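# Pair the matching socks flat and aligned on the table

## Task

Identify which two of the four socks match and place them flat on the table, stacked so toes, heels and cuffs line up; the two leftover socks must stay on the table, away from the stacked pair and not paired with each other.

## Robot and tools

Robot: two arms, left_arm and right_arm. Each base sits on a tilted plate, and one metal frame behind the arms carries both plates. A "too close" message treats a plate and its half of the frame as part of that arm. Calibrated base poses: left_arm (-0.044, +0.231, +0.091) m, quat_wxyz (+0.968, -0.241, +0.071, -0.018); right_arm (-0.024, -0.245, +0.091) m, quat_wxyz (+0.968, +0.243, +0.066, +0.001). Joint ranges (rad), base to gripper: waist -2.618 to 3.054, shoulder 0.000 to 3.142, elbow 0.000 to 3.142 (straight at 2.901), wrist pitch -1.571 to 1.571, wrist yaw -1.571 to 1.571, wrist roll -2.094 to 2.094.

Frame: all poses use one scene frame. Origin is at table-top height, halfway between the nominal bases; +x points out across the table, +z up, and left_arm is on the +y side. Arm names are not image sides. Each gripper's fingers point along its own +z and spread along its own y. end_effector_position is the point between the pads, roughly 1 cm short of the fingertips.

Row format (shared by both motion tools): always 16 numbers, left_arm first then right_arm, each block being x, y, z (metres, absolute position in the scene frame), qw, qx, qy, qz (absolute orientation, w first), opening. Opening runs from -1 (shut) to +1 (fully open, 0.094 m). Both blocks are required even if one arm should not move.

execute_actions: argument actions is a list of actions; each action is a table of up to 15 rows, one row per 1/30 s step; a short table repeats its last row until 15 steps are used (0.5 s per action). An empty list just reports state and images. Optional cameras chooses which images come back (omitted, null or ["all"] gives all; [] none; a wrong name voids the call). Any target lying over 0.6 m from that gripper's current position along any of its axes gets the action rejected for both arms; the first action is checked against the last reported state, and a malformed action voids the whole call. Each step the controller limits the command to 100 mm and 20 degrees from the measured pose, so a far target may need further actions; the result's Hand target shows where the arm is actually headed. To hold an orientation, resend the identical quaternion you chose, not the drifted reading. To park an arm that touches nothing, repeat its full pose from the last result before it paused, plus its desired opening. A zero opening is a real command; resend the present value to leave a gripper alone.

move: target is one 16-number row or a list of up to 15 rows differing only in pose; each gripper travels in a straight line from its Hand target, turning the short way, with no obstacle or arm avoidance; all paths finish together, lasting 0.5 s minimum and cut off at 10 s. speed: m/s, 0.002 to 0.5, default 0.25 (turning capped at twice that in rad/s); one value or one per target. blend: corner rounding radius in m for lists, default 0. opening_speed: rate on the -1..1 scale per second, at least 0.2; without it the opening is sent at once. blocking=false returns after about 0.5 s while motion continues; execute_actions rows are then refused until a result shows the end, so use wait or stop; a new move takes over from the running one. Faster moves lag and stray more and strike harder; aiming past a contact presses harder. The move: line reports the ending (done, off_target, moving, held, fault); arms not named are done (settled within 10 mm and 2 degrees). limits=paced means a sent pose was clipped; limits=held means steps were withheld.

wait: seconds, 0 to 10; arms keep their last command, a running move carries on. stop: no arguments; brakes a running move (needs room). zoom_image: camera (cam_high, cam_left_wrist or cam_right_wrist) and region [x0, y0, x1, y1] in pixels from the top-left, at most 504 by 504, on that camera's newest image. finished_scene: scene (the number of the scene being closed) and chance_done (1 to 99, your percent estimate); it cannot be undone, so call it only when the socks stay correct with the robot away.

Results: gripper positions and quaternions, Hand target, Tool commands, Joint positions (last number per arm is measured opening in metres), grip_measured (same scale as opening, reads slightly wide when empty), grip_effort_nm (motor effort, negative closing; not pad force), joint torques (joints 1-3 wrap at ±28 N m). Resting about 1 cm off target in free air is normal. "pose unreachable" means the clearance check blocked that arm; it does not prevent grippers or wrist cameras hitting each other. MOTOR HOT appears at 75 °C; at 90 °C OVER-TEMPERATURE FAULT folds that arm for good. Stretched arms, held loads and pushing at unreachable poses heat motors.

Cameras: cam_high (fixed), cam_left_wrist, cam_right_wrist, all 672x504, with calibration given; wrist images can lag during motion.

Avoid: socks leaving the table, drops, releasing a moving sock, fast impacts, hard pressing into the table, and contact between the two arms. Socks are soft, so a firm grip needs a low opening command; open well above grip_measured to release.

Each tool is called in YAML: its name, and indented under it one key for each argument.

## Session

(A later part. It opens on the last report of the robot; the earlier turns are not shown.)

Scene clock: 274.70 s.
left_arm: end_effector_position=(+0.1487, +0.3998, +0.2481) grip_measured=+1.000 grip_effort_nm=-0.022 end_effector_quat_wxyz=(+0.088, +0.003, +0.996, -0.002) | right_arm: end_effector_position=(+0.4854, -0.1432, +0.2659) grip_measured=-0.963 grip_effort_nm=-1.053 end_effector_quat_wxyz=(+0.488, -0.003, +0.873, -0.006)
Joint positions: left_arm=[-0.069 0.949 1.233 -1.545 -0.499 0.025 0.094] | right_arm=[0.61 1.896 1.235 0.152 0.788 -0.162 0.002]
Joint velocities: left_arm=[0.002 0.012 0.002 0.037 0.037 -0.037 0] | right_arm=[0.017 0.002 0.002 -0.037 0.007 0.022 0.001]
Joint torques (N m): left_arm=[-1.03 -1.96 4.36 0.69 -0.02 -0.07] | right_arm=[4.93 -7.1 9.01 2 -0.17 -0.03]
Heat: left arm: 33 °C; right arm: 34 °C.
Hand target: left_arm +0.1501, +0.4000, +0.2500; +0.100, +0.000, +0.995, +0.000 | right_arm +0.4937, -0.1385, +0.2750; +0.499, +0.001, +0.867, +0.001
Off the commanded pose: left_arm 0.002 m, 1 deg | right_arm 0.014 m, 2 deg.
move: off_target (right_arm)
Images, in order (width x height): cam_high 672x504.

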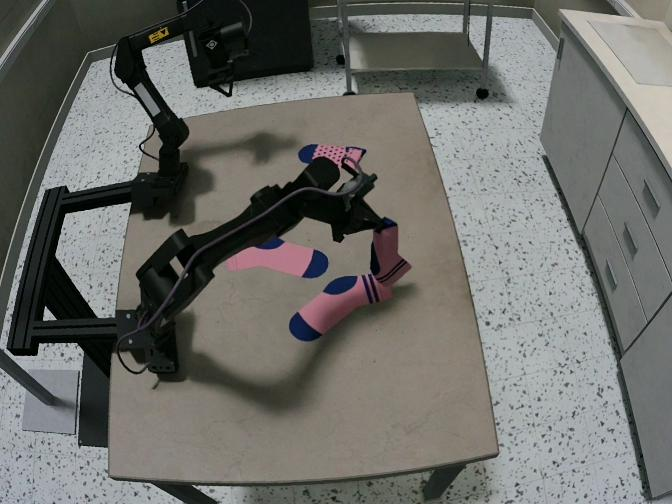

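move:
  target: [0.15,0.4,0.25,0.1,0,0.995,0,1,0.497,-0.138,0.285,0.462,0.331,0.80,0.19,-1]
  speed: 0.2
  cameras: ["cam_high"]

zoom_image:
  camera: "cam_high"
  region: [280, 200, 440, 360]

Scene clock: 288.90 s.
left_arm: end_effector_position=(+0.1487, +0.3998, +0.2481) grip_measured=+1.000 grip_effort_nm=-0.017 end_effector_quat_wxyz=(+0.088, +0.003, +0.996, -0.002) | right_arm: end_effector_position=(+0.4937, -0.1467, +0.2811) grip_measured=-0.963 grip_effort_nm=-1.048 end_effector_quat_wxyz=(+0.464, +0.335, +0.799, +0.187)
Joint positions: left_arm=[-0.069 0.949 1.233 -1.545 -0.499 0.025 0.094] | right_arm=[0.61 1.896 1.275 0.152 0.787 0.61 0.002]
Joint velocities: left_arm=[0.017 0.012 -0.002 -0.007 0.007 -0.022 0] | right_arm=[-0.002 -0.007 -0.012 -0.022 -0.022 -0.11 0]
Joint torques (N m): left_arm=[-1.17 -1.78 4.3 0.72 -0.06 -0.06] | right_arm=[5.71 -6.97 9.05 1.57 -0.07 0.09]
Heat: left arm: 33 °C; right arm: 34 °C.
Hand target: left_arm +0.1501, +0.4000, +0.2500; +0.100, +0.000, +0.995, +0.000 | right_arm +0.4964, -0.1382, +0.2850; +0.462, +0.331, +0.800, +0.191
Off the commanded pose: left_arm 0.002 m, 1 deg | right_arm 0.010 m, 1 deg.
move: done
Images, in order (width x height): cam_high 672x504.

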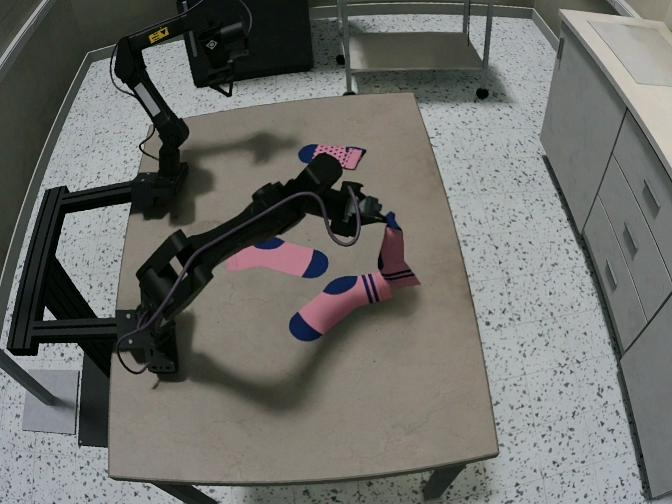

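Scaled by 3.150.

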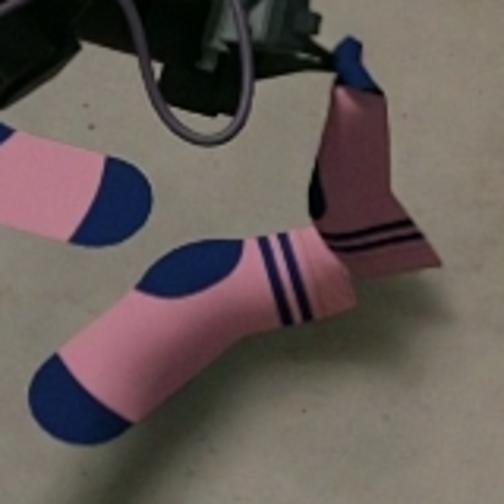

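move:
  target: [0.15,0.4,0.25,0.1,0,0.995,0,1,0.497,-0.135,0.285,0.383,0.557,0.663,0.3215,-1]
  speed: 0.2
  cameras: ["cam_high","cam_right_wrist"]

zoom_image:
  camera: "cam_high"
  region: [280, 200, 440, 360]

Scene clock: 295.37 s.
left_arm: end_effector_position=(+0.1487, +0.3998, +0.2481) grip_measured=+1.000 grip_effort_nm=-0.012 end_effector_quat_wxyz=(+0.088, +0.003, +0.996, -0.002) | right_arm: end_effector_position=(+0.4935, -0.1449, +0.2782) grip_measured=-0.964 grip_effort_nm=-1.048 end_effector_quat_wxyz=(+0.384, +0.561, +0.662, +0.317)
Joint positions: left_arm=[-0.069 0.949 1.233 -1.545 -0.499 0.025 0.094] | right_arm=[0.61 1.903 1.275 0.151 0.787 1.227 0.002]
Joint velocities: left_arm=[0.002 -0.002 0.002 -0.022 0.007 0.051 0] | right_arm=[-0.012 -0.012 0.012 -0.007 -0.022 -0.022 0]
Joint torques (N m): left_arm=[-1.25 -1.83 4.41 0.68 -0.07 -0.07] | right_arm=[6.15 -6.94 9.35 1.61 -0.04 0.07]
Heat: left arm: 33 °C; right arm: 34 °C.
Hand target: left_arm +0.1501, +0.4000, +0.2500; +0.100, +0.000, +0.995, +0.000 | right_arm +0.4964, -0.1351, +0.2850; +0.383, +0.557, +0.663, +0.322
Off the commanded pose: left_arm 0.002 m, 1 deg | right_arm 0.012 m, 1 deg.
move: off_target (right_arm)
camera_calibration:
cam_right_wrist: T_world_to_cam=[[-0.46703, -0.293267, -0.834193, 0.424314], [-0.379476, 0.918581, -0.110481, 0.388098], [0.798674, 0.264958, -0.540293, -0.115721], [0, 0, 0, 1]] pos_world=[0.437865, -0.201401, 0.334314]
Images, in order (width x height): cam_high 672x504, cam_right_wrist 672x504.

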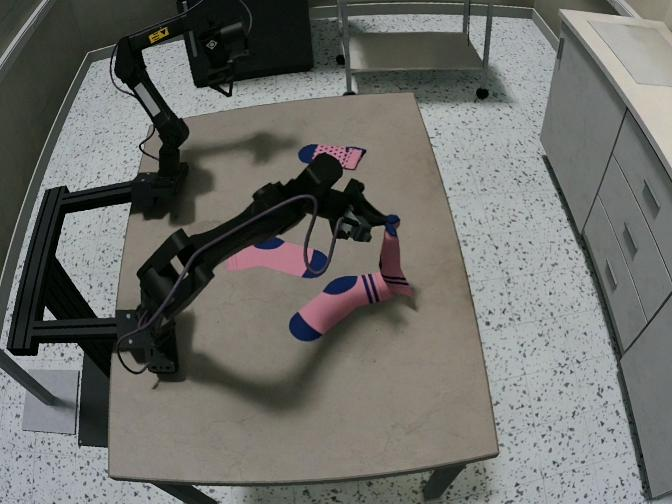

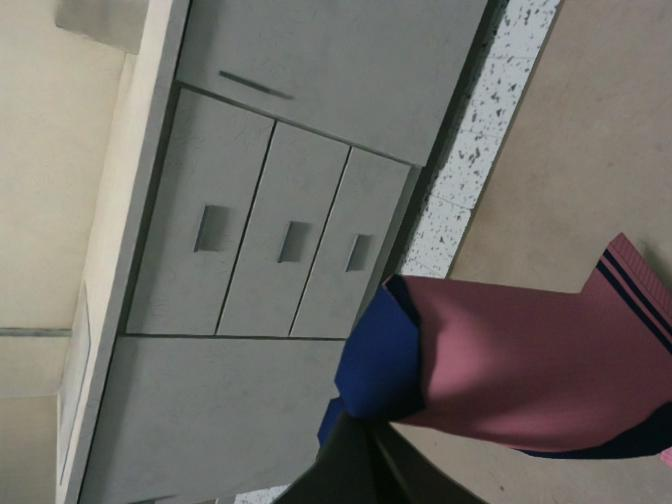

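Scaled by 3.150.

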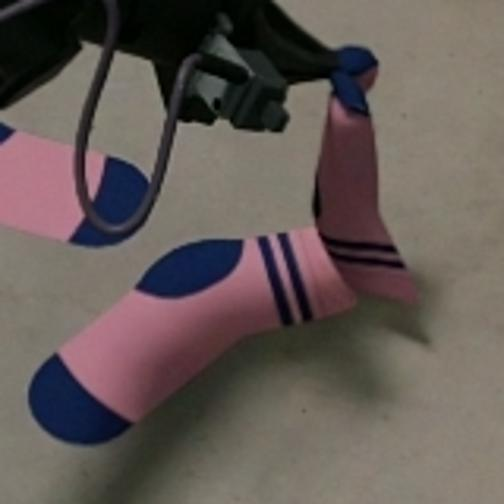

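move:
  target:
    - [0.15,0.4,0.25,0.1,0,0.995,0,1,0.468,-0.128,0.26,0.383,0.557,0.663,0.3215,-1]
    - [0.15,0.4,0.25,0.1,0,0.995,0,1,0.462,-0.13,0.225,0.383,0.557,0.663,0.3215,-1]
  speed: 0.1
  cameras: ["cam_high"]

zoom_image:
  camera: "cam_high"
  region: [280, 200, 440, 360]

Scene clock: 306.17 s.
left_arm: end_effector_position=(+0.1487, +0.3998, +0.2481) grip_measured=+1.000 grip_effort_nm=-0.017 end_effector_quat_wxyz=(+0.088, +0.003, +0.996, -0.002) | right_arm: end_effector_position=(+0.4668, -0.1355, +0.2363) grip_measured=-0.964 grip_effort_nm=-1.053 end_effector_quat_wxyz=(+0.386, +0.566, +0.650, +0.327)
Joint positions: left_arm=[-0.069 0.949 1.233 -1.545 -0.499 0.025 0.094] | right_arm=[0.614 1.903 1.053 0.4 0.788 1.236 0.002]
Joint velocities: left_arm=[0.007 -0.012 -0.002 -0.022 0.022 -0.095 0] | right_arm=[0.007 0.007 -0.002 -0.022 -0.037 -0.022 0]
Joint torques (N m): left_arm=[-1.09 -1.83 4.34 0.76 -0.08 -0.04] | right_arm=[4.52 -7.08 4.79 1.96 -0.15 -0.13]
Heat: left arm: 33 °C; right arm: 34 °C.
Hand target: left_arm +0.1501, +0.4000, +0.2500; +0.100, +0.000, +0.995, +0.000 | right_arm +0.4625, -0.1296, +0.2249; +0.383, +0.557, +0.663, +0.322
Off the commanded pose: left_arm 0.002 m, 1 deg | right_arm 0.013 m, 2 deg.
move: off_target (right_arm)
Images, in order (width x height): cam_high 672x504.

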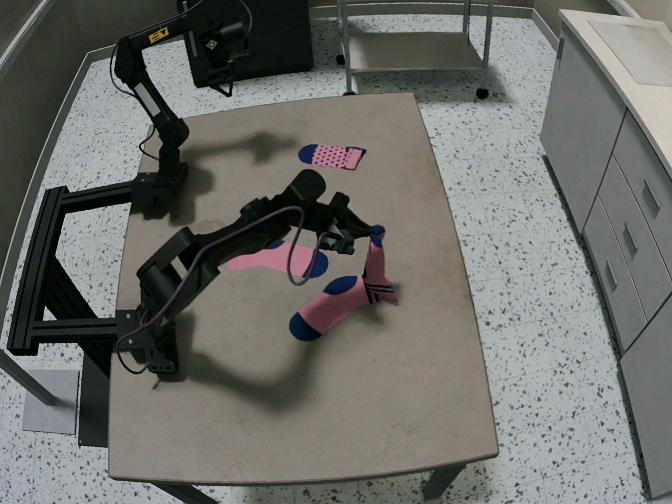

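Scaled by 3.150.

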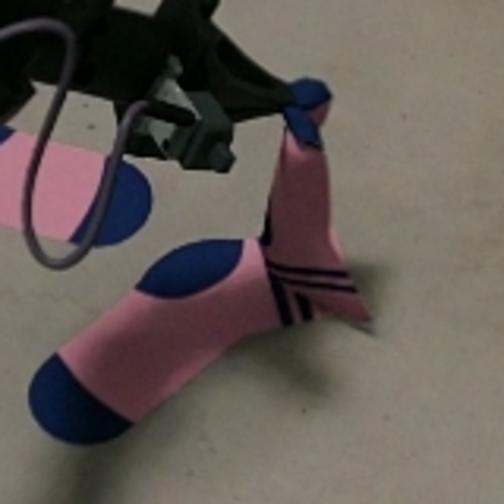

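move:
  target:
    - [0.15,0.4,0.25,0.1,0,0.995,0,1,0.47,-0.12,0.285,0.338,0.638,0.585,0.369,-1]
    - [0.15,0.4,0.25,0.1,0,0.995,0,1,0.473,-0.099,0.28,0.338,0.638,0.585,0.369,-1]
    - [0.15,0.4,0.25,0.1,0,0.995,0,1,0.47,-0.099,0.235,0.338,0.638,0.585,0.369,-1]
  speed: 0.1
  cameras: ["cam_high"]

zoom_image:
  camera: "cam_high"
  region: [280, 200, 440, 360]

Scene clock: 313.43 s.
left_arm: end_effector_position=(+0.1487, +0.3998, +0.2481) grip_measured=+1.000 grip_effort_nm=-0.012 end_effector_quat_wxyz=(+0.088, +0.003, +0.996, -0.002) | right_arm: end_effector_position=(+0.4737, -0.1045, +0.2453) grip_measured=-0.964 grip_effort_nm=-1.048 end_effector_quat_wxyz=(+0.340, +0.646, +0.572, +0.375)
Joint positions: left_arm=[-0.069 0.949 1.233 -1.545 -0.499 0.025 0.094] | right_arm=[0.669 1.992 1.166 0.347 0.835 1.533 0.002]
Joint velocities: left_arm=[-0.012 -0.007 -0.002 -0.007 -0.051 -0.007 0] | right_arm=[-0.002 0.007 0.002 -0.007 -0.022 0.007 0]
Joint torques (N m): left_arm=[-1.1 -1.81 4.37 0.74 -0.08 -0.07] | right_arm=[4.86 -7.95 5.05 1.94 -0.14 -0.11]
Heat: left arm: 33 °C; right arm: 34 °C.
Hand target: left_arm +0.1501, +0.4000, +0.2500; +0.100, +0.000, +0.995, +0.000 | right_arm +0.4698, -0.0989, +0.2352; +0.338, +0.638, +0.585, +0.369
Off the commanded pose: left_arm 0.002 m, 1 deg | right_arm 0.012 m, 2 deg.
move: off_target (right_arm)
Images, in order (width x height): cam_high 672x504.

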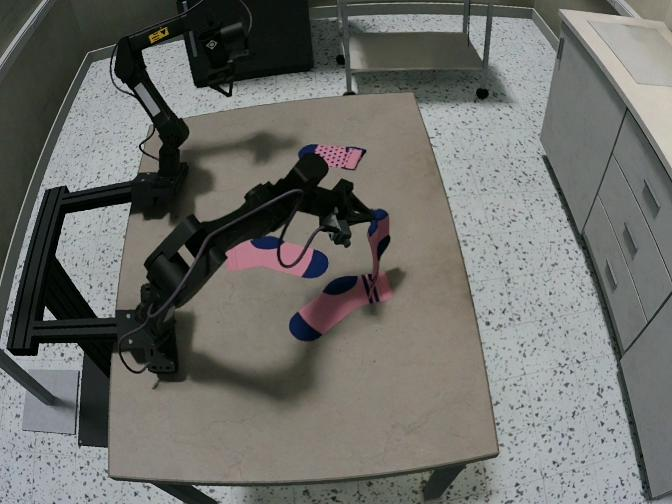

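Scaled by 3.150.

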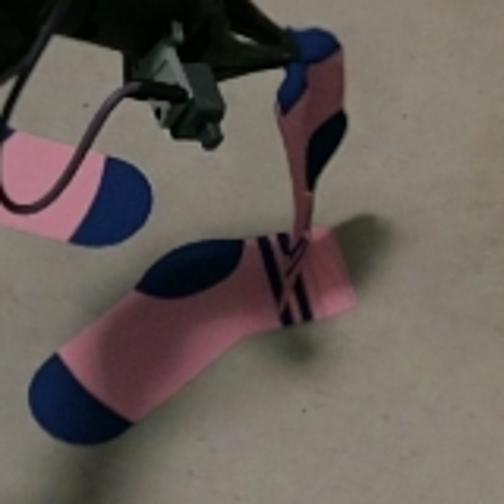

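move:
  target:
    - [0.15,0.4,0.25,0.1,0,0.995,0,1,0.485,-0.099,0.285,0.369,0.585,0.638,0.338,-1]
    - [0.15,0.4,0.25,0.1,0,0.995,0,1,0.505,-0.1,0.285,0.369,0.585,0.638,0.338,-1]
  speed: 0.1
  cameras: ["cam_high"]

zoom_image:
  camera: "cam_high"
  region: [280, 200, 440, 360]

Scene clock: 321.17 s.
left_arm: end_effector_position=(+0.1487, +0.3998, +0.2481) grip_measured=+1.000 grip_effort_nm=-0.012 end_effector_quat_wxyz=(+0.088, +0.003, +0.996, -0.002) | right_arm: end_effector_position=(+0.5005, -0.1052, +0.2855) grip_measured=-0.964 grip_effort_nm=-1.043 end_effector_quat_wxyz=(+0.371, +0.592, +0.629, +0.342)
Joint positions: left_arm=[-0.069 0.949 1.233 -1.545 -0.499 0.025 0.094] | right_arm=[0.673 2.018 1.385 0.146 0.838 1.359 0.002]
Joint velocities: left_arm=[-0.012 -0.002 -0.007 0.081 0.051 -0.022 0] | right_arm=[0.017 -0.007 0.007 -0.022 0.037 0.037 0]
Joint torques (N m): left_arm=[-1.17 -1.88 4.36 0.69 -0.06 -0.11] | right_arm=[5.05 -7.98 8.91 1.56 -0.13 -0.1]
Heat: left arm: 33 °C; right arm: 34 °C.
Hand target: left_arm +0.1501, +0.4000, +0.2500; +0.100, +0.000, +0.995, +0.000 | right_arm +0.5043, -0.1004, +0.2853; +0.369, +0.585, +0.638, +0.339
Off the commanded pose: left_arm 0.002 m, 1 deg | right_arm 0.007 m, 1 deg.
move: done
Images, in order (width x height): cam_high 672x504.

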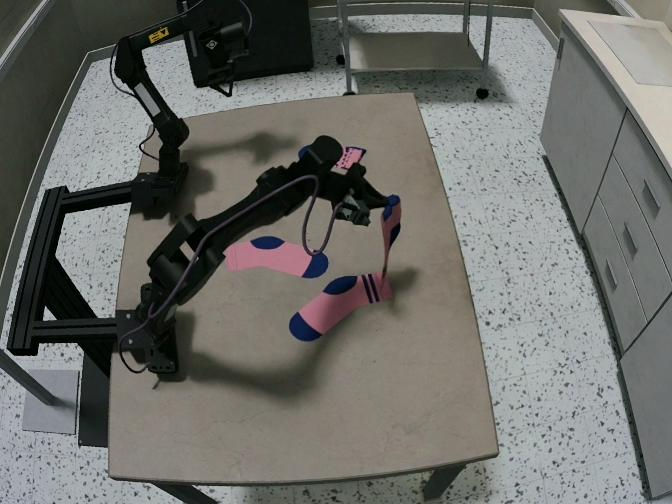

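Scaled by 3.150.

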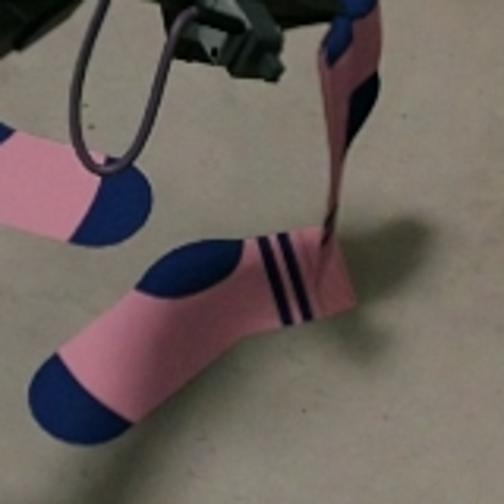

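move:
  target:
    - [0.15,0.4,0.25,0.1,0,0.995,0,1,0.525,-0.1,0.285,0.397,0.527,0.687,0.304,-1]
    - [0.15,0.4,0.25,0.1,0,0.995,0,1,0.528,-0.1,0.265,0.397,0.527,0.687,0.304,-1]
  speed: 0.1
  cameras: ["cam_high","cam_right_wrist"]

zoom_image:
  camera: "cam_high"
  region: [280, 200, 440, 360]

Scene clock: 329.07 s.
left_arm: end_effector_position=(+0.1487, +0.3998, +0.2481) grip_measured=+1.000 grip_effort_nm=-0.017 end_effector_quat_wxyz=(+0.088, +0.003, +0.996, -0.002) | right_arm: end_effector_position=(+0.5284, -0.1084, +0.2720) grip_measured=-0.964 grip_effort_nm=-1.057 end_effector_quat_wxyz=(+0.399, +0.536, +0.679, +0.305)
Joint positions: left_arm=[-0.069 0.949 1.233 -1.545 -0.499 0.025 0.094] | right_arm=[0.619 2.095 1.47 0.158 0.796 1.151 0.002]
Joint velocities: left_arm=[0.002 -0.007 -0.002 0.051 0.007 -0.007 0] | right_arm=[-0.002 -0.002 0.002 0.037 -0.007 -0.081 -0.001]
Joint torques (N m): left_arm=[-1.16 -1.89 4.29 0.73 -0.07 -0.09] | right_arm=[5.7 -8.92 6.32 2 -0.17 -0.12]
Heat: left arm: 33 °C; right arm: 34 °C.
Hand target: left_arm +0.1501, +0.4000, +0.2500; +0.100, +0.000, +0.995, +0.000 | right_arm +0.5279, -0.1002, +0.2650; +0.397, +0.527, +0.687, +0.304
Off the commanded pose: left_arm 0.002 m, 1 deg | right_arm 0.011 m, 1 deg.
move: off_target (right_arm)
camera_calibration:
cam_right_wrist: T_world_to_cam=[[-0.448746, -0.361095, -0.817458, 0.424548], [-0.40907, 0.896271, -0.171348, 0.396838], [0.794537, 0.257506, -0.549911, -0.152642], [0, 0, 0, 1]] pos_world=[0.474129, -0.163066, 0.331108]
Images, in order (width x height): cam_high 672x504, cam_right_wrist 672x504.

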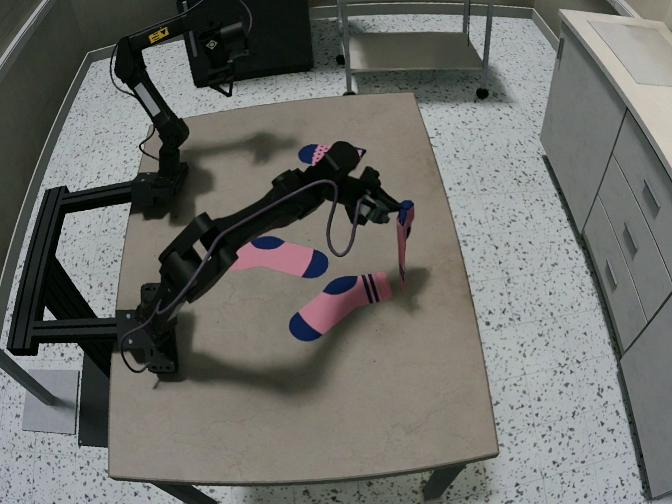

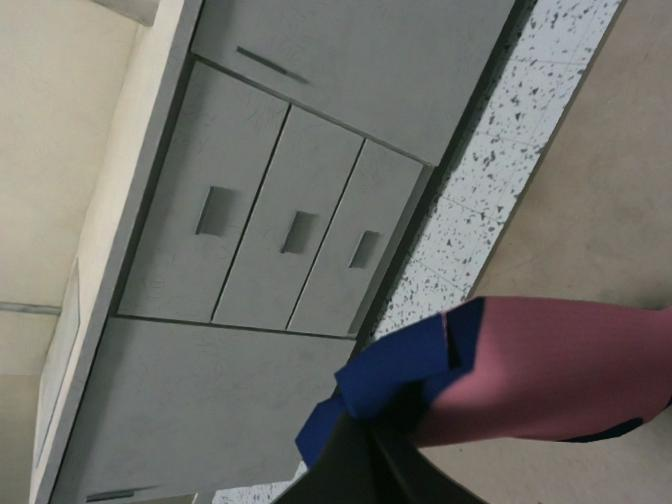

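Scaled by 3.150.

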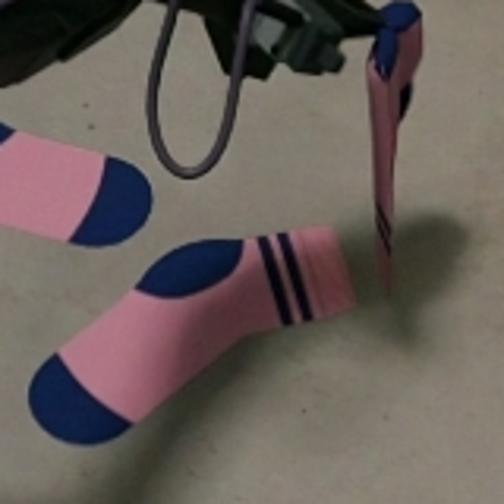

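move:
  target:
    - [0.15,0.4,0.25,0.1,0,0.995,0,1,0.51,-0.1,0.275,0.397,0.527,0.687,0.304,-1]
    - [0.15,0.4,0.25,0.1,0,0.995,0,1,0.505,-0.1,0.235,0.397,0.527,0.687,0.304,-1]
  speed: 0.1
  cameras: ["cam_high"]

zoom_image:
  camera: "cam_high"
  region: [280, 200, 440, 360]

Scene clock: 334.93 s.
left_arm: end_effector_position=(+0.1487, +0.3998, +0.2481) grip_measured=+1.000 grip_effort_nm=-0.012 end_effector_quat_wxyz=(+0.088, +0.003, +0.996, -0.002) | right_arm: end_effector_position=(+0.5084, -0.1003, +0.2367) grip_measured=-0.964 grip_effort_nm=-1.048 end_effector_quat_wxyz=(+0.397, +0.533, +0.683, +0.303)
Joint positions: left_arm=[-0.069 0.949 1.233 -1.545 -0.499 0.025 0.094] | right_arm=[0.619 2.095 1.313 0.306 0.793 1.15 0.002]
Joint velocities: left_arm=[-0.002 0.012 -0.007 -0.007 0.022 0.007 0] | right_arm=[-0.007 -0.012 0.007 0.037 -0.066 -0.022 0]
Joint torques (N m): left_arm=[-1.09 -1.91 4.34 0.71 -0.06 -0.08] | right_arm=[5.27 -10.82 4.92 1.93 -0.13 -0.11]
Heat: left arm: 33 °C; right arm: 34 °C.
Hand target: left_arm +0.1501, +0.4000, +0.2500; +0.100, +0.000, +0.995, +0.000 | right_arm +0.5056, -0.0997, +0.2348; +0.397, +0.527, +0.687, +0.304
Off the commanded pose: left_arm 0.002 m, 1 deg | right_arm 0.004 m, 1 deg.
move: done
Images, in order (width x height): cam_high 672x504.

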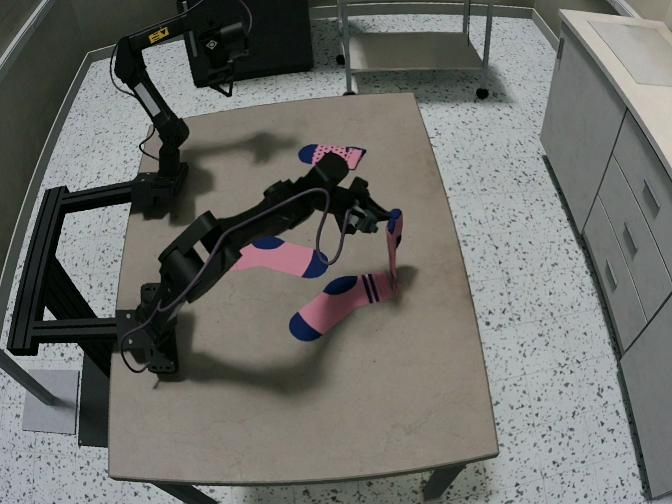

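Scaled by 3.150.

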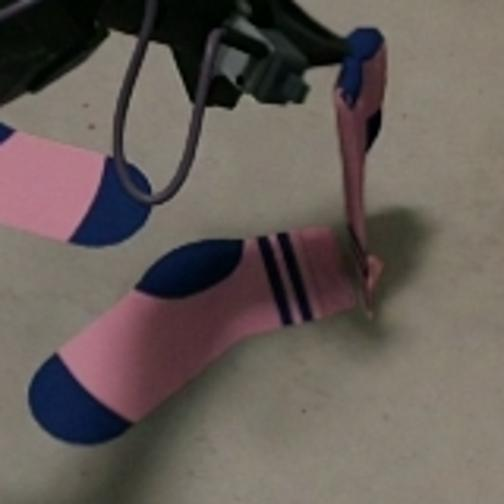

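move:
  target:
    - [0.15,0.4,0.25,0.1,0,0.995,0,1,0.44,-0.13,0.185,0.313,0.49,0.793,0.19,-1]
    - [0.15,0.4,0.25,0.1,0,0.995,0,1,0.375,-0.165,0.11,0.19,0.3,0.93,0.06,-1]
    - [0.15,0.4,0.25,0.1,0,0.995,0,1,0.32,-0.195,0.045,0.05,0.155,0.987,0.008,-1]
    - [0.15,0.4,0.25,0.1,0,0.995,0,1,0.297,-0.206,0.012,0,0.07,0.9976,0,-1]
  speed: 0.12
  blend: 0.015
  cameras: ["cam_high","cam_right_wrist"]

zoom_image:
  camera: "cam_high"
  region: [280, 200, 440, 360]

Scene clock: 347.17 s.
left_arm: end_effector_position=(+0.1487, +0.3998, +0.2481) grip_measured=+1.000 grip_effort_nm=-0.017 end_effector_quat_wxyz=(+0.088, +0.003, +0.996, -0.002) | right_arm: end_effector_position=(+0.3139, -0.2066, +0.0196) grip_measured=-0.963 grip_effort_nm=-1.053 end_effector_quat_wxyz=(+0.025, +0.079, +0.997, -0.007)
Joint positions: left_arm=[-0.069 0.949 1.233 -1.545 -0.499 0.025 0.094] | right_arm=[0.295 2.039 1.068 -0.568 0.54 0.436 0.002]
Joint velocities: left_arm=[0.007 0.007 -0.007 -0.051 -0.007 -0.022 0] | right_arm=[-0.007 0.002 -0.007 -0.007 -0.051 0.007 0.001]
Joint torques (N m): left_arm=[-1.16 -1.96 4.31 0.74 -0.11 -0.09] | right_arm=[4.07 -6.83 2.95 0.47 -0.05 -0.08]
Heat: left arm: 33 °C; right arm: 35 °C.
Hand target: left_arm +0.1501, +0.4000, +0.2500; +0.100, +0.000, +0.995, +0.000 | right_arm +0.3016, -0.2051, +0.0089; +0.006, +0.066, +0.998, -0.011
Off the commanded pose: left_arm 0.002 m, 1 deg | right_arm 0.019 m, 3 deg.
move: off_target (right_arm)
camera_calibration:
cam_right_wrist: T_world_to_cam=[[-0.0304949, -0.999528, -0.00381334, -0.192672], [-0.971787, 0.0287554, 0.234101, 0.343373], [-0.23388, 0.0108446, -0.972205, 0.184423], [0, 0, 0, 1]] pos_world=[0.370943, -0.204455, 0.0981783]
Images, in order (width x height): cam_high 672x504, cam_right_wrist 672x504.

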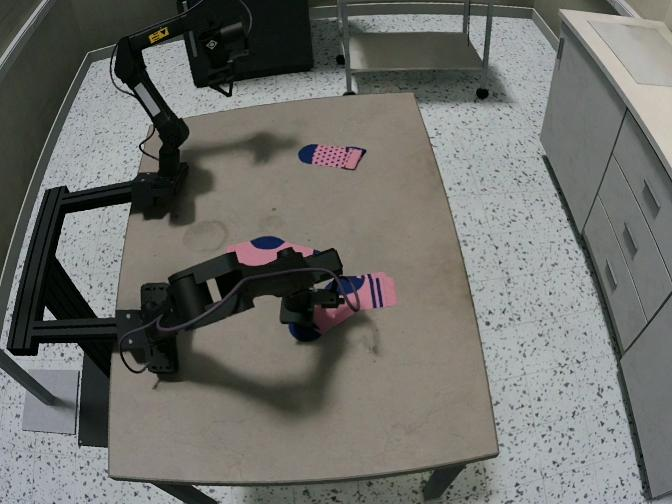

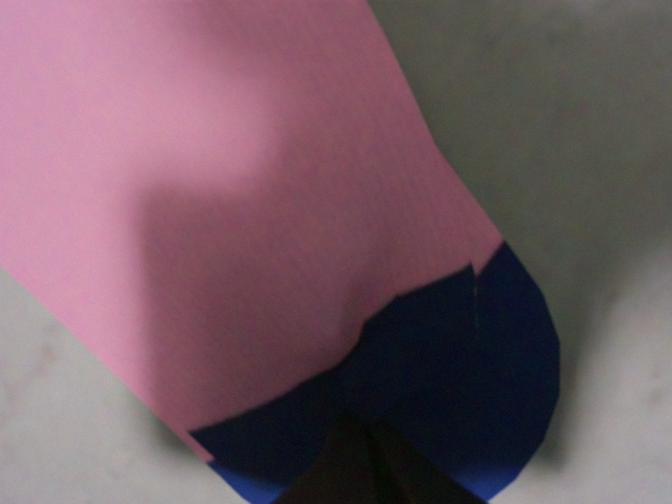

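Scaled by 3.150.

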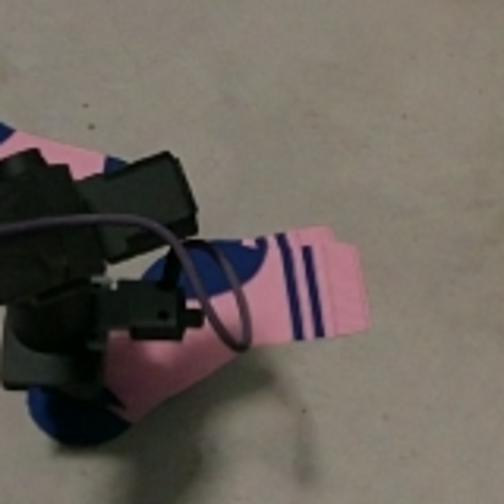

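move:
  target:
    - [0.15,0.4,0.25,0.1,0,0.995,0,1,0.308,-0.2,0.06,0,0.07,0.9976,0,-1]
    - [0.15,0.4,0.25,0.1,0,0.995,0,1,0.290,-0.19,0.05,0,0.07,0.9976,0,-1]
    - [0.15,0.4,0.25,0.1,0,0.995,0,1,0.287,-0.19,0.012,0,0.07,0.9976,0,-1]
  speed: 0.08
  cameras: ["cam_high"]

move:
  target: [0.15,0.4,0.25,0.1,0,0.995,0,1,0.287,-0.19,0.012,0,0.07,0.9976,0,-0.2]
  opening_speed: 1
  cameras: []

move:
  target:
    - [0.15,0.4,0.25,0.1,0,0.995,0,1,0.289,-0.19,0.1,0,0,1,0,-0.2]
    - [0.15,0.4,0.25,0.1,0,0.995,0,1,0.33,-0.22,0.30,0.1,0,0.995,0,-0.2]
  cameras: ["cam_right_wrist","cam_high"]

Scene clock: 354.30 s.
left_arm: end_effector_position=(+0.1487, +0.3998, +0.2481) grip_measured=+1.000 grip_effort_nm=-0.012 end_effector_quat_wxyz=(+0.088, +0.003, +0.996, -0.002) | right_arm: end_effector_position=(+0.2906, -0.1928, +0.0192) grip_measured=-0.963 grip_effort_nm=-1.053 end_effector_quat_wxyz=(+0.003, +0.074, +0.997, +0.000)
Joint positions: left_arm=[-0.069 0.949 1.233 -1.545 -0.499 0.025 0.094] | right_arm=[0.336 2.038 1.028 -0.593 0.509 0.495 0.002]
Joint velocities: left_arm=[-0.002 0.002 0.002 0.007 0.022 -0.051 0] | right_arm=[-0.007 0.002 -0.002 -0.022 -0.051 -0.022 -0.001]
Joint torques (N m): left_arm=[-1.13 -1.95 4.37 0.7 -0.07 -0.07] | right_arm=[4.26 -6.95 3.11 0.74 -0.02 -0.03]
Heat: left arm: 33 °C; right arm: 35 °C.
Hand target: left_arm +0.1501, +0.4000, +0.2500; +0.100, +0.000, +0.995, +0.000 | right_arm +0.2871, -0.1897, +0.0118; +0.000, +0.070, +0.998, +0.000
Off the commanded pose: left_arm 0.002 m, 1 deg | right_arm 0.009 m, 1 deg.
move: done
Images, in order (width x height): cam_high 672x504.

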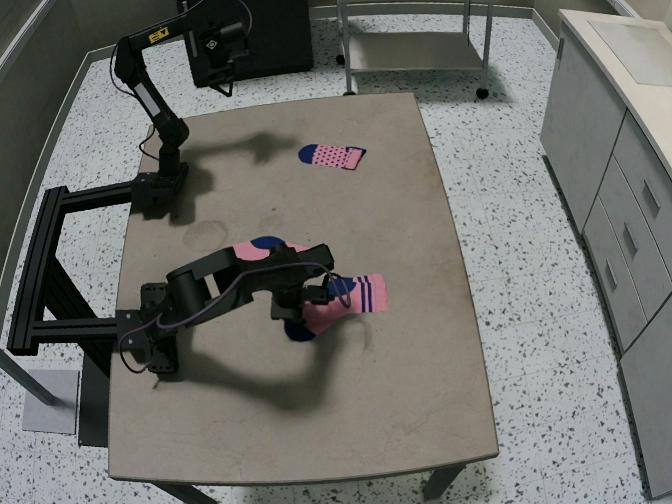

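Scene clock: 355.33 s.
left_arm: end_effector_position=(+0.1487, +0.3998, +0.2481) grip_measured=+1.000 grip_effort_nm=-0.022 end_effector_quat_wxyz=(+0.088, +0.003, +0.996, -0.002) | right_arm: end_effector_position=(+0.2928, -0.1920, +0.0192) grip_measured=-0.202 grip_effort_nm=0.095 end_effector_quat_wxyz=(+0.007, +0.077, +0.997, +0.002)
Joint positions: left_arm=[-0.069 0.949 1.233 -1.545 -0.499 0.025 0.094] | right_arm=[0.336 2.038 1.028 -0.584 0.509 0.495 0.037]
Joint velocities: left_arm=[-0.007 -0.002 -0.007 -0.066 -0.007 0.007 0] | right_arm=[-0.002 0.002 -0.012 -0.066 -0.007 0.007 -0.001]
Joint torques (N m): left_arm=[-1.2 -1.96 4.33 0.68 -0.03 -0.05] | right_arm=[4.25 -7.09 3.11 0.61 -0.02 -0.07]
Heat: left arm: 33 °C; right arm: 35 °C.
Hand target: left_arm +0.1501, +0.4000, +0.2500; +0.100, +0.000, +0.995, +0.000 | right_arm +0.2870, -0.1901, +0.0121; +0.000, +0.070, +0.998, +0.000
Off the commanded pose: left_arm 0.002 m, 1 deg | right_arm 0.009 m, 1 deg.
move: done
No camera images: "cameras" was empty.

Scene clock: 357.47 s.
left_arm: end_effector_position=(+0.1487, +0.3998, +0.2481) grip_measured=+1.000 grip_effort_nm=-0.017 end_effector_quat_wxyz=(+0.088, +0.003, +0.996, -0.002) | right_arm: end_effector_position=(+0.3286, -0.2216, +0.2990) grip_measured=-0.202 grip_effort_nm=0.095 end_effector_quat_wxyz=(+0.114, +0.006, +0.993, +0.020)
Joint positions: left_arm=[-0.069 0.949 1.233 -1.545 -0.499 0.025 0.094] | right_arm=[0.657 1.819 1.823 -1.549 0.575 0.605 0.037]
Joint velocities: left_arm=[0.002 0.017 -0.002 0.037 -0.051 -0.007 0] | right_arm=[-0.017 0.002 -0.002 -0.007 0.007 0.022 -0.001]
Joint torques (N m): left_arm=[-1.16 -1.96 4.3 0.69 -0.06 -0.08] | right_arm=[5.07 -5.7 5.96 0.6 0.18 0.1]
Heat: left arm: 33 °C; right arm: 35 °C.
Hand target: left_arm +0.1501, +0.4000, +0.2500; +0.100, +0.000, +0.995, +0.000 | right_arm +0.3266, -0.2205, +0.3013; +0.114, +0.000, +0.993, +0.013
Off the commanded pose: left_arm 0.002 m, 1 deg | right_arm 0.002 m, 3 deg.
joint sent to its limit (right arm) — joint 4 (wrist pitch), lower limit. The joint targets are off in position, not in orientation.
move: off_target (right_arm)
camera_calibration:
cam_right_wrist: T_world_to_cam=[[0.119711, -0.992287, -0.0321915, -0.245423], [-0.991083, -0.121351, 0.0550353, 0.319284], [-0.0585172, 0.0253161, -0.997965, 0.412953], [0, 0, 0, 1]] pos_world=[0.369982, -0.215239, 0.38664]
Images, in order (width x height): cam_high 672x504, cam_right_wrist 672x504.

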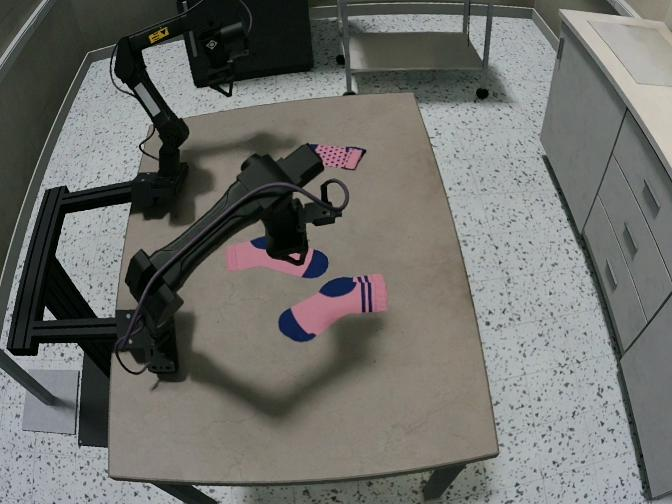

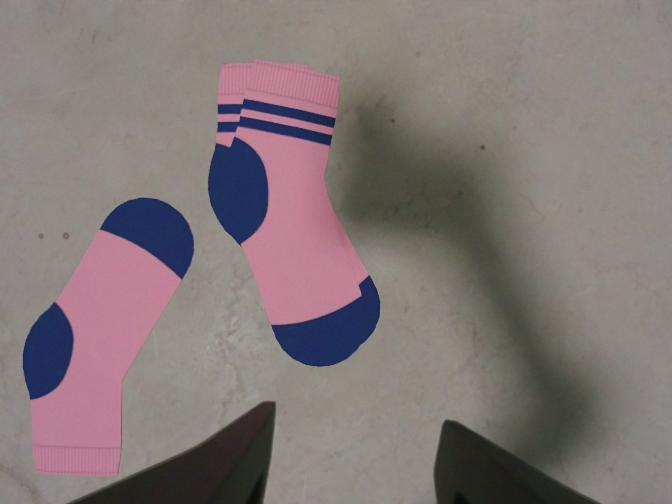

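move:
  target: [0.15,0.4,0.25,0.1,0,0.995,0,1,0.485,-0.172,0.045,0,-0.707,0.707,0,-0.1]
  cameras: ["cam_right_wrist"]

Scene clock: 365.83 s.
left_arm: end_effector_position=(+0.1487, +0.3998, +0.2481) grip_measured=+1.000 grip_effort_nm=-0.017 end_effector_quat_wxyz=(+0.088, +0.003, +0.996, -0.002) | right_arm: end_effector_position=(+0.4891, -0.1766, +0.0528) grip_measured=-0.102 grip_effort_nm=0.100 end_effector_quat_wxyz=(-0.008, +0.700, -0.714, +0.008)
Joint positions: left_arm=[-0.069 0.949 1.233 -1.545 -0.499 0.025 0.094] | right_arm=[0.279 2.68 2.397 -1.271 0.516 -1.278 0.042]
Joint velocities: left_arm=[-0.007 -0.002 0.002 -0.022 -0.022 -0.007 0] | right_arm=[0.017 -0.002 0.002 -0.022 0.037 -0.007 0]
Joint torques (N m): left_arm=[-1.14 -1.88 4.34 0.7 -0.05 -0.07] | right_arm=[7.1 -11.51 7.5 0.17 0.04 -0.07]
Heat: left arm: 33 °C; right arm: 34 °C.
Hand target: left_arm +0.1501, +0.4000, +0.2500; +0.100, +0.000, +0.995, +0.000 | right_arm +0.4857, -0.1724, +0.0443; +0.003, +0.708, -0.706, +0.004
Off the commanded pose: left_arm 0.002 m, 1 deg | right_arm 0.010 m, 2 deg.
move: done
camera_calibration:
cam_right_wrist: T_world_to_cam=[[0.994339, 0.106239, 0.00161396, -0.463394], [0.101363, -0.953037, 0.285388, -0.196015], [0.0318575, -0.283609, -0.958411, 0.0746638], [0, 0, 0, 1]] pos_world=[0.478261, -0.116404, 0.128247]
Images, in order (width x height): cam_right_wrist 672x504.

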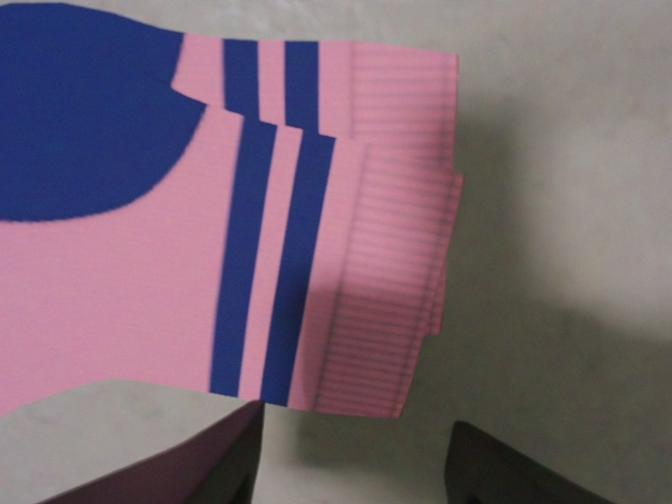

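move:
  target: [0.15,0.4,0.25,0.1,0,0.995,0,1,0.484,-0.183,-0.012,0,-0.707,0.707,0,-0.15]
  speed: 0.07
  cameras: ["cam_right_wrist"]

move:
  target: [0.15,0.4,0.25,0.1,0,0.995,0,1,0.484,-0.183,-0.012,0,-0.707,0.707,0,-1]
  opening_speed: 0.8
  cameras: ["cam_right_wrist"]

Scene clock: 371.43 s.
left_arm: end_effector_position=(+0.1487, +0.3998, +0.2481) grip_measured=+1.000 grip_effort_nm=-0.017 end_effector_quat_wxyz=(+0.088, +0.003, +0.996, -0.002) | right_arm: end_effector_position=(+0.4882, -0.1875, +0.0188) grip_measured=-0.148 grip_effort_nm=-0.129 end_effector_quat_wxyz=(-0.004, +0.709, -0.705, +0.008)
Joint positions: left_arm=[-0.069 0.949 1.233 -1.545 -0.499 0.025 0.094] | right_arm=[0.23 2.67 2.278 -1.141 0.518 -1.357 0.04]
Joint velocities: left_arm=[0.007 0.002 -0.002 -0.022 -0.007 0.007 0] | right_arm=[-0.017 -0.027 -0.012 0.037 -0.022 -0.007 0]
Joint torques (N m): left_arm=[-1.24 -1.94 4.38 0.67 -0.07 -0.05] | right_arm=[5.15 -11.45 2.44 1.22 -0.09 -0.11]
Heat: left arm: 33 °C; right arm: 35 °C.
Hand target: left_arm +0.1501, +0.4000, +0.2500; +0.100, +0.000, +0.995, +0.000 | right_arm +0.4829, -0.1837, -0.0108; +0.002, +0.707, -0.707, -0.001
Off the commanded pose: left_arm 0.002 m, 1 deg | right_arm 0.031 m, 1 deg.
move: off_target (right_arm)
camera_calibration:
cam_right_wrist: T_world_to_cam=[[0.991248, 0.13194, -0.00443385, -0.45483], [0.127542, -0.948458, 0.290104, -0.208612], [0.0340711, -0.28813, -0.956985, 0.0370457], [0, 0, 0, 1]] pos_world=[0.476194, -0.127176, 0.0939548]
Images, in order (width x height): cam_right_wrist 672x504.

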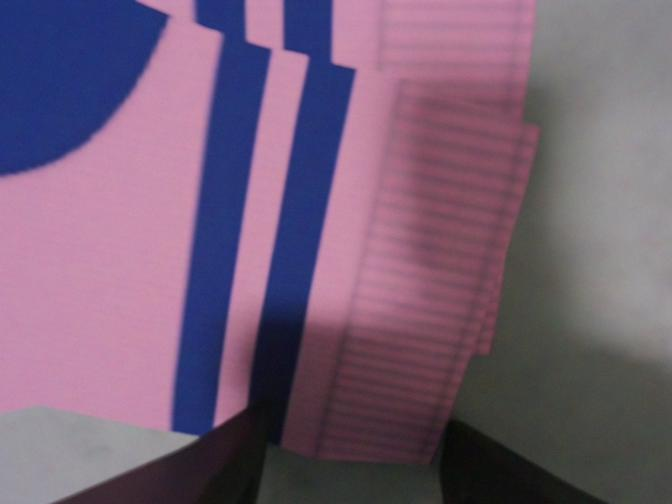

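Scene clock: 372.70 s.
left_arm: end_effector_position=(+0.1487, +0.3998, +0.2481) grip_measured=+1.000 grip_effort_nm=-0.017 end_effector_quat_wxyz=(+0.088, +0.003, +0.996, -0.002) | right_arm: end_effector_position=(+0.4860, -0.1865, +0.0189) grip_measured=-0.968 grip_effort_nm=-0.989 end_effector_quat_wxyz=(-0.005, +0.711, -0.703, +0.004)
Joint positions: left_arm=[-0.069 0.949 1.233 -1.545 -0.499 0.025 0.094] | right_arm=[0.23 2.664 2.268 -1.141 0.509 -1.361 0.001]
Joint velocities: left_arm=[-0.002 -0.012 -0.007 -0.007 0.022 0.007 0] | right_arm=[-0.007 -0.007 -0.002 0.037 -0.051 -0.007 -0.001]
Joint torques (N m): left_arm=[-1.13 -1.8 4.27 0.7 -0.08 -0.04] | right_arm=[5.15 -11.29 2.55 1.26 -0.01 -0.06]
Heat: left arm: 33 °C; right arm: 35 °C.
Hand target: left_arm +0.1501, +0.4000, +0.2500; +0.100, +0.000, +0.995, +0.000 | right_arm +0.4824, -0.1836, -0.0110; +0.001, +0.707, -0.707, +0.000
Off the commanded pose: left_arm 0.002 m, 1 deg | right_arm 0.031 m, 1 deg.
move: off_target (right_arm)
camera_calibration:
cam_right_wrist: T_world_to_cam=[[0.990429, 0.137719, -0.00917725, -0.45129], [0.134695, -0.949877, 0.28212, -0.210958], [0.0301362, -0.280656, -0.959335, 0.0408597], [0, 0, 0, 1]] pos_world=[0.474154, -0.126765, 0.0945721]
Images, in order (width x height): cam_right_wrist 672x504.

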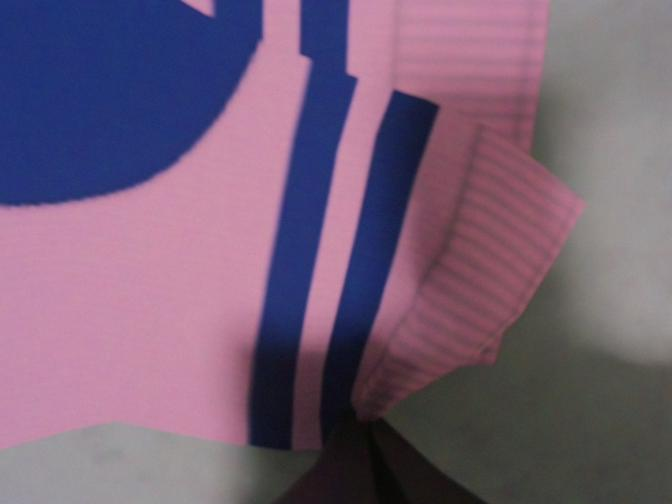

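move:
  target:
    - [0.15,0.4,0.25,0.1,0,0.995,0,1,0.465,-0.18,0.1,0,-0.707,0.707,0,-1]
    - [0.15,0.4,0.25,0.1,0,0.995,0,1,0.465,-0.145,0.1,0,-0.707,0.707,0,-1]
    - [0.15,0.4,0.25,0.1,0,0.995,0,1,0.486,-0.145,0.01,0,-0.707,0.707,0,-1]
  speed: 0.1
  cameras: ["cam_right_wrist"]

move:
  target: [0.15,0.4,0.25,0.1,0,0.995,0,1,0.486,-0.145,0.01,0,-0.707,0.707,0,-0.2]
  opening_speed: 1
  cameras: ["cam_right_wrist"]

move:
  target:
    - [0.15,0.4,0.25,0.1,0,0.995,0,1,0.482,-0.14,0.1,0,-0.707,0.707,0,-0.2]
    - [0.15,0.4,0.25,0.1,0,0.995,0,1,0.33,-0.22,0.30,0.1,0,0.995,0,-0.2]
  cameras: ["cam_right_wrist"]

Scene clock: 379.43 s.
left_arm: end_effector_position=(+0.1487, +0.3998, +0.2481) grip_measured=+1.000 grip_effort_nm=-0.017 end_effector_quat_wxyz=(+0.088, +0.003, +0.996, -0.002) | right_arm: end_effector_position=(+0.4847, -0.1523, +0.0279) grip_measured=-0.974 grip_effort_nm=-1.048 end_effector_quat_wxyz=(-0.003, +0.705, -0.709, +0.002)
Joint positions: left_arm=[-0.069 0.949 1.233 -1.545 -0.499 0.025 0.094] | right_arm=[0.296 2.751 2.405 -1.232 0.51 -1.267 0.001]
Joint velocities: left_arm=[0.012 0.007 -0.002 -0.022 0.051 -0.051 0] | right_arm=[-0.002 0.007 0.002 0.007 0.037 -0.051 0]
Joint torques (N m): left_arm=[-1.2 -1.95 4.36 0.69 -0.06 -0.08] | right_arm=[6.68 -10.88 6.52 0.69 -0.02 -0.07]
Heat: left arm: 33 °C; right arm: 36 °C.
Hand target: left_arm +0.1501, +0.4000, +0.2500; +0.100, +0.000, +0.995, +0.000 | right_arm +0.4849, -0.1449, +0.0104; -0.001, +0.707, -0.707, +0.000
Off the commanded pose: left_arm 0.002 m, 1 deg | right_arm 0.019 m, 1 deg.
move: off_target (right_arm)
camera_calibration:
cam_right_wrist: T_world_to_cam=[[0.992499, 0.121574, -0.012829, -0.45797], [0.120241, -0.95186, 0.281967, -0.174144], [0.0220685, -0.281395, -0.959338, 0.0629782], [0, 0, 0, 1]] pos_world=[0.474085, -0.092362, 0.103645]
Images, in order (width x height): cam_right_wrist 672x504.

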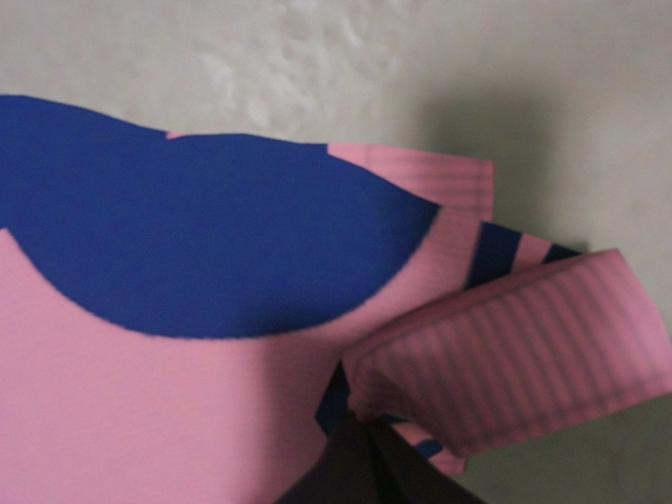

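Scene clock: 380.47 s.
left_arm: end_effector_position=(+0.1487, +0.3998, +0.2481) grip_measured=+1.000 grip_effort_nm=-0.012 end_effector_quat_wxyz=(+0.088, +0.003, +0.996, -0.002) | right_arm: end_effector_position=(+0.4867, -0.1507, +0.0244) grip_measured=-0.202 grip_effort_nm=0.105 end_effector_quat_wxyz=(-0.005, +0.704, -0.710, +0.004)
Joint positions: left_arm=[-0.069 0.949 1.233 -1.545 -0.499 0.025 0.094] | right_arm=[0.294 2.76 2.409 -1.22 0.51 -1.268 0.037]
Joint velocities: left_arm=[-0.032 -0.002 -0.007 0.037 -0.022 -0.007 0] | right_arm=[-0.002 -0.017 -0.012 -0.007 -0.007 -0.037 -0.002]
Joint torques (N m): left_arm=[-1.13 -1.69 4.42 0.7 -0.1 -0.05] | right_arm=[6.74 -11.25 6.98 0.49 -0.02 -0.07]
Heat: left arm: 33 °C; right arm: 36 °C.
Hand target: left_arm +0.1501, +0.4000, +0.2500; +0.100, +0.000, +0.995, +0.000 | right_arm +0.4855, -0.1453, +0.0102; +0.000, +0.707, -0.707, +0.000
Off the commanded pose: left_arm 0.002 m, 1 deg | right_arm 0.016 m, 1 deg.
move: off_target (right_arm)
camera_calibration:
cam_right_wrist: T_world_to_cam=[[0.993091, 0.117129, -0.00720331, -0.461236], [0.114403, -0.952655, 0.28171, -0.169187], [0.0261342, -0.280588, -0.959472, 0.0581792], [0, 0, 0, 1]] pos_world=[0.475885, -0.0908287, 0.100161]
Images, in order (width x height): cam_right_wrist 672x504.

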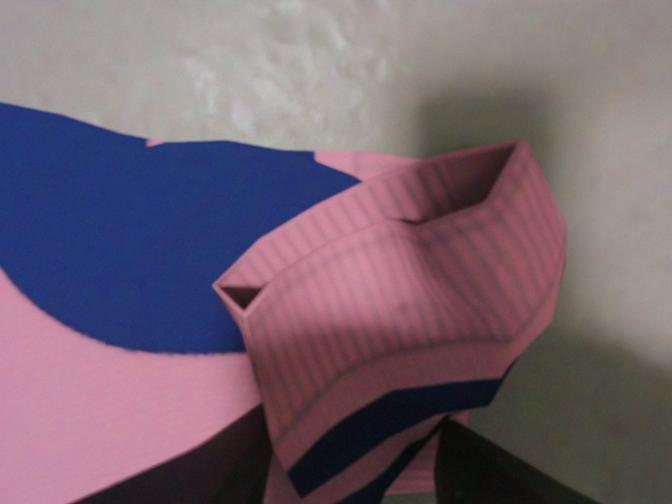

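Scene clock: 384.93 s.
left_arm: end_effector_position=(+0.1487, +0.3998, +0.2481) grip_measured=+1.000 grip_effort_nm=-0.017 end_effector_quat_wxyz=(+0.088, +0.003, +0.996, -0.002) | right_arm: end_effector_position=(+0.3368, -0.2170, +0.2973) grip_measured=-0.202 grip_effort_nm=0.095 end_effector_quat_wxyz=(+0.112, +0.008, +0.994, +0.019)
Joint positions: left_arm=[-0.069 0.949 1.233 -1.545 -0.499 0.025 0.094] | right_arm=[0.65 1.858 1.862 -1.55 0.574 0.602 0.037]
Joint velocities: left_arm=[0.002 -0.002 -0.002 -0.051 0.051 -0.066 0] | right_arm=[-0.007 -0.022 0.012 -0.022 -0.022 0.066 0]
Joint torques (N m): left_arm=[-1.25 -1.94 4.44 0.73 -0.1 -0.04] | right_arm=[5.41 -8.36 3.96 0.58 0.18 0.08]
Heat: left arm: 33 °C; right arm: 37 °C.
Hand target: left_arm +0.1501, +0.4000, +0.2500; +0.100, +0.000, +0.995, +0.000 | right_arm +0.3292, -0.2198, +0.3002; +0.113, +0.001, +0.994, +0.012
Off the commanded pose: left_arm 0.002 m, 1 deg | right_arm 0.008 m, 3 deg.
joint sent to its limit (right arm) — joint 4 (wrist pitch), lower limit. The joint targets still meet the commanded pose.
move: off_target (right_arm)
camera_calibration:
cam_right_wrist: T_world_to_cam=[[0.116948, -0.992643, -0.0313579, -0.241266], [-0.991176, -0.118642, 0.0591134, 0.327453], [-0.0623988, 0.024168, -0.997759, 0.412663], [0, 0, 0, 1]] pos_world=[0.378529, -0.210615, 0.384815]
Images, in order (width x height): cam_right_wrist 672x504.

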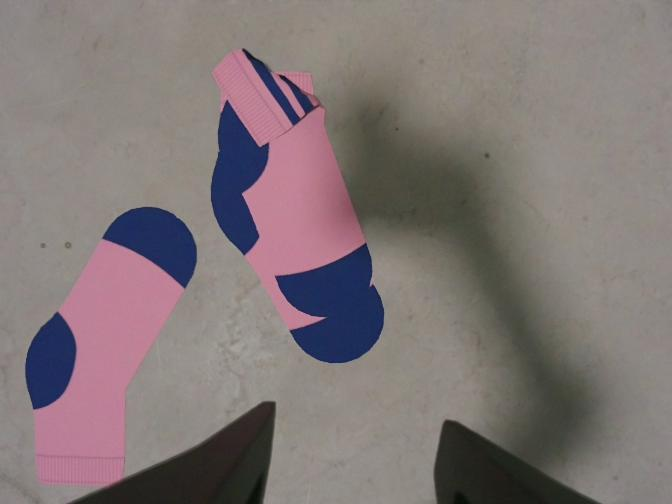

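move:
  target: [0.15,0.4,0.25,0.1,0,0.995,0,1,0.468,-0.106,0.05,0,-0.334,0.9426,0,-0.2]
  cameras: ["cam_right_wrist"]

Scene clock: 393.47 s.
left_arm: end_effector_position=(+0.1487, +0.3998, +0.2481) grip_measured=+1.000 grip_effort_nm=-0.012 end_effector_quat_wxyz=(+0.088, +0.003, +0.996, -0.002) | right_arm: end_effector_position=(+0.4718, -0.1114, +0.0551) grip_measured=-0.202 grip_effort_nm=0.095 end_effector_quat_wxyz=(+0.007, -0.326, +0.945, -0.007)
Joint positions: left_arm=[-0.069 0.949 1.233 -1.545 -0.499 0.025 0.094] | right_arm=[0.398 2.794 2.496 -1.331 0.519 -0.252 0.037]
Joint velocities: left_arm=[0.002 0.017 0.002 0.051 0.037 -0.007 0] | right_arm=[-0.002 0.007 -0.017 -0.037 0.081 0.007 0]
Joint torques (N m): left_arm=[-1.07 -1.88 4.41 0.68 -0.08 -0.09] | right_arm=[7.34 -12.05 7.65 0.17 -0.08 -0.07]
Heat: left arm: 33 °C; right arm: 36 °C.
Hand target: left_arm +0.1501, +0.4000, +0.2500; +0.100, +0.000, +0.995, +0.000 | right_arm +0.4686, -0.1057, +0.0493; +0.000, -0.335, +0.942, -0.004
Off the commanded pose: left_arm 0.002 m, 1 deg | right_arm 0.008 m, 1 deg.
move: done
camera_calibration:
cam_right_wrist: T_world_to_cam=[[0.711416, -0.702769, -0.0016592, -0.40959], [-0.675182, -0.684141, 0.275826, 0.264067], [-0.194977, -0.195107, -0.961206, 0.212951], [0, 0, 0, 1]] pos_world=[0.511203, -0.0656398, 0.131174]
Images, in order (width x height): cam_right_wrist 672x504.

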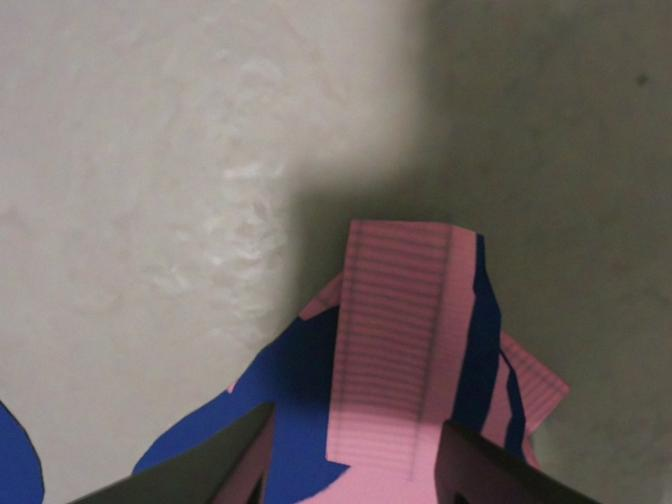

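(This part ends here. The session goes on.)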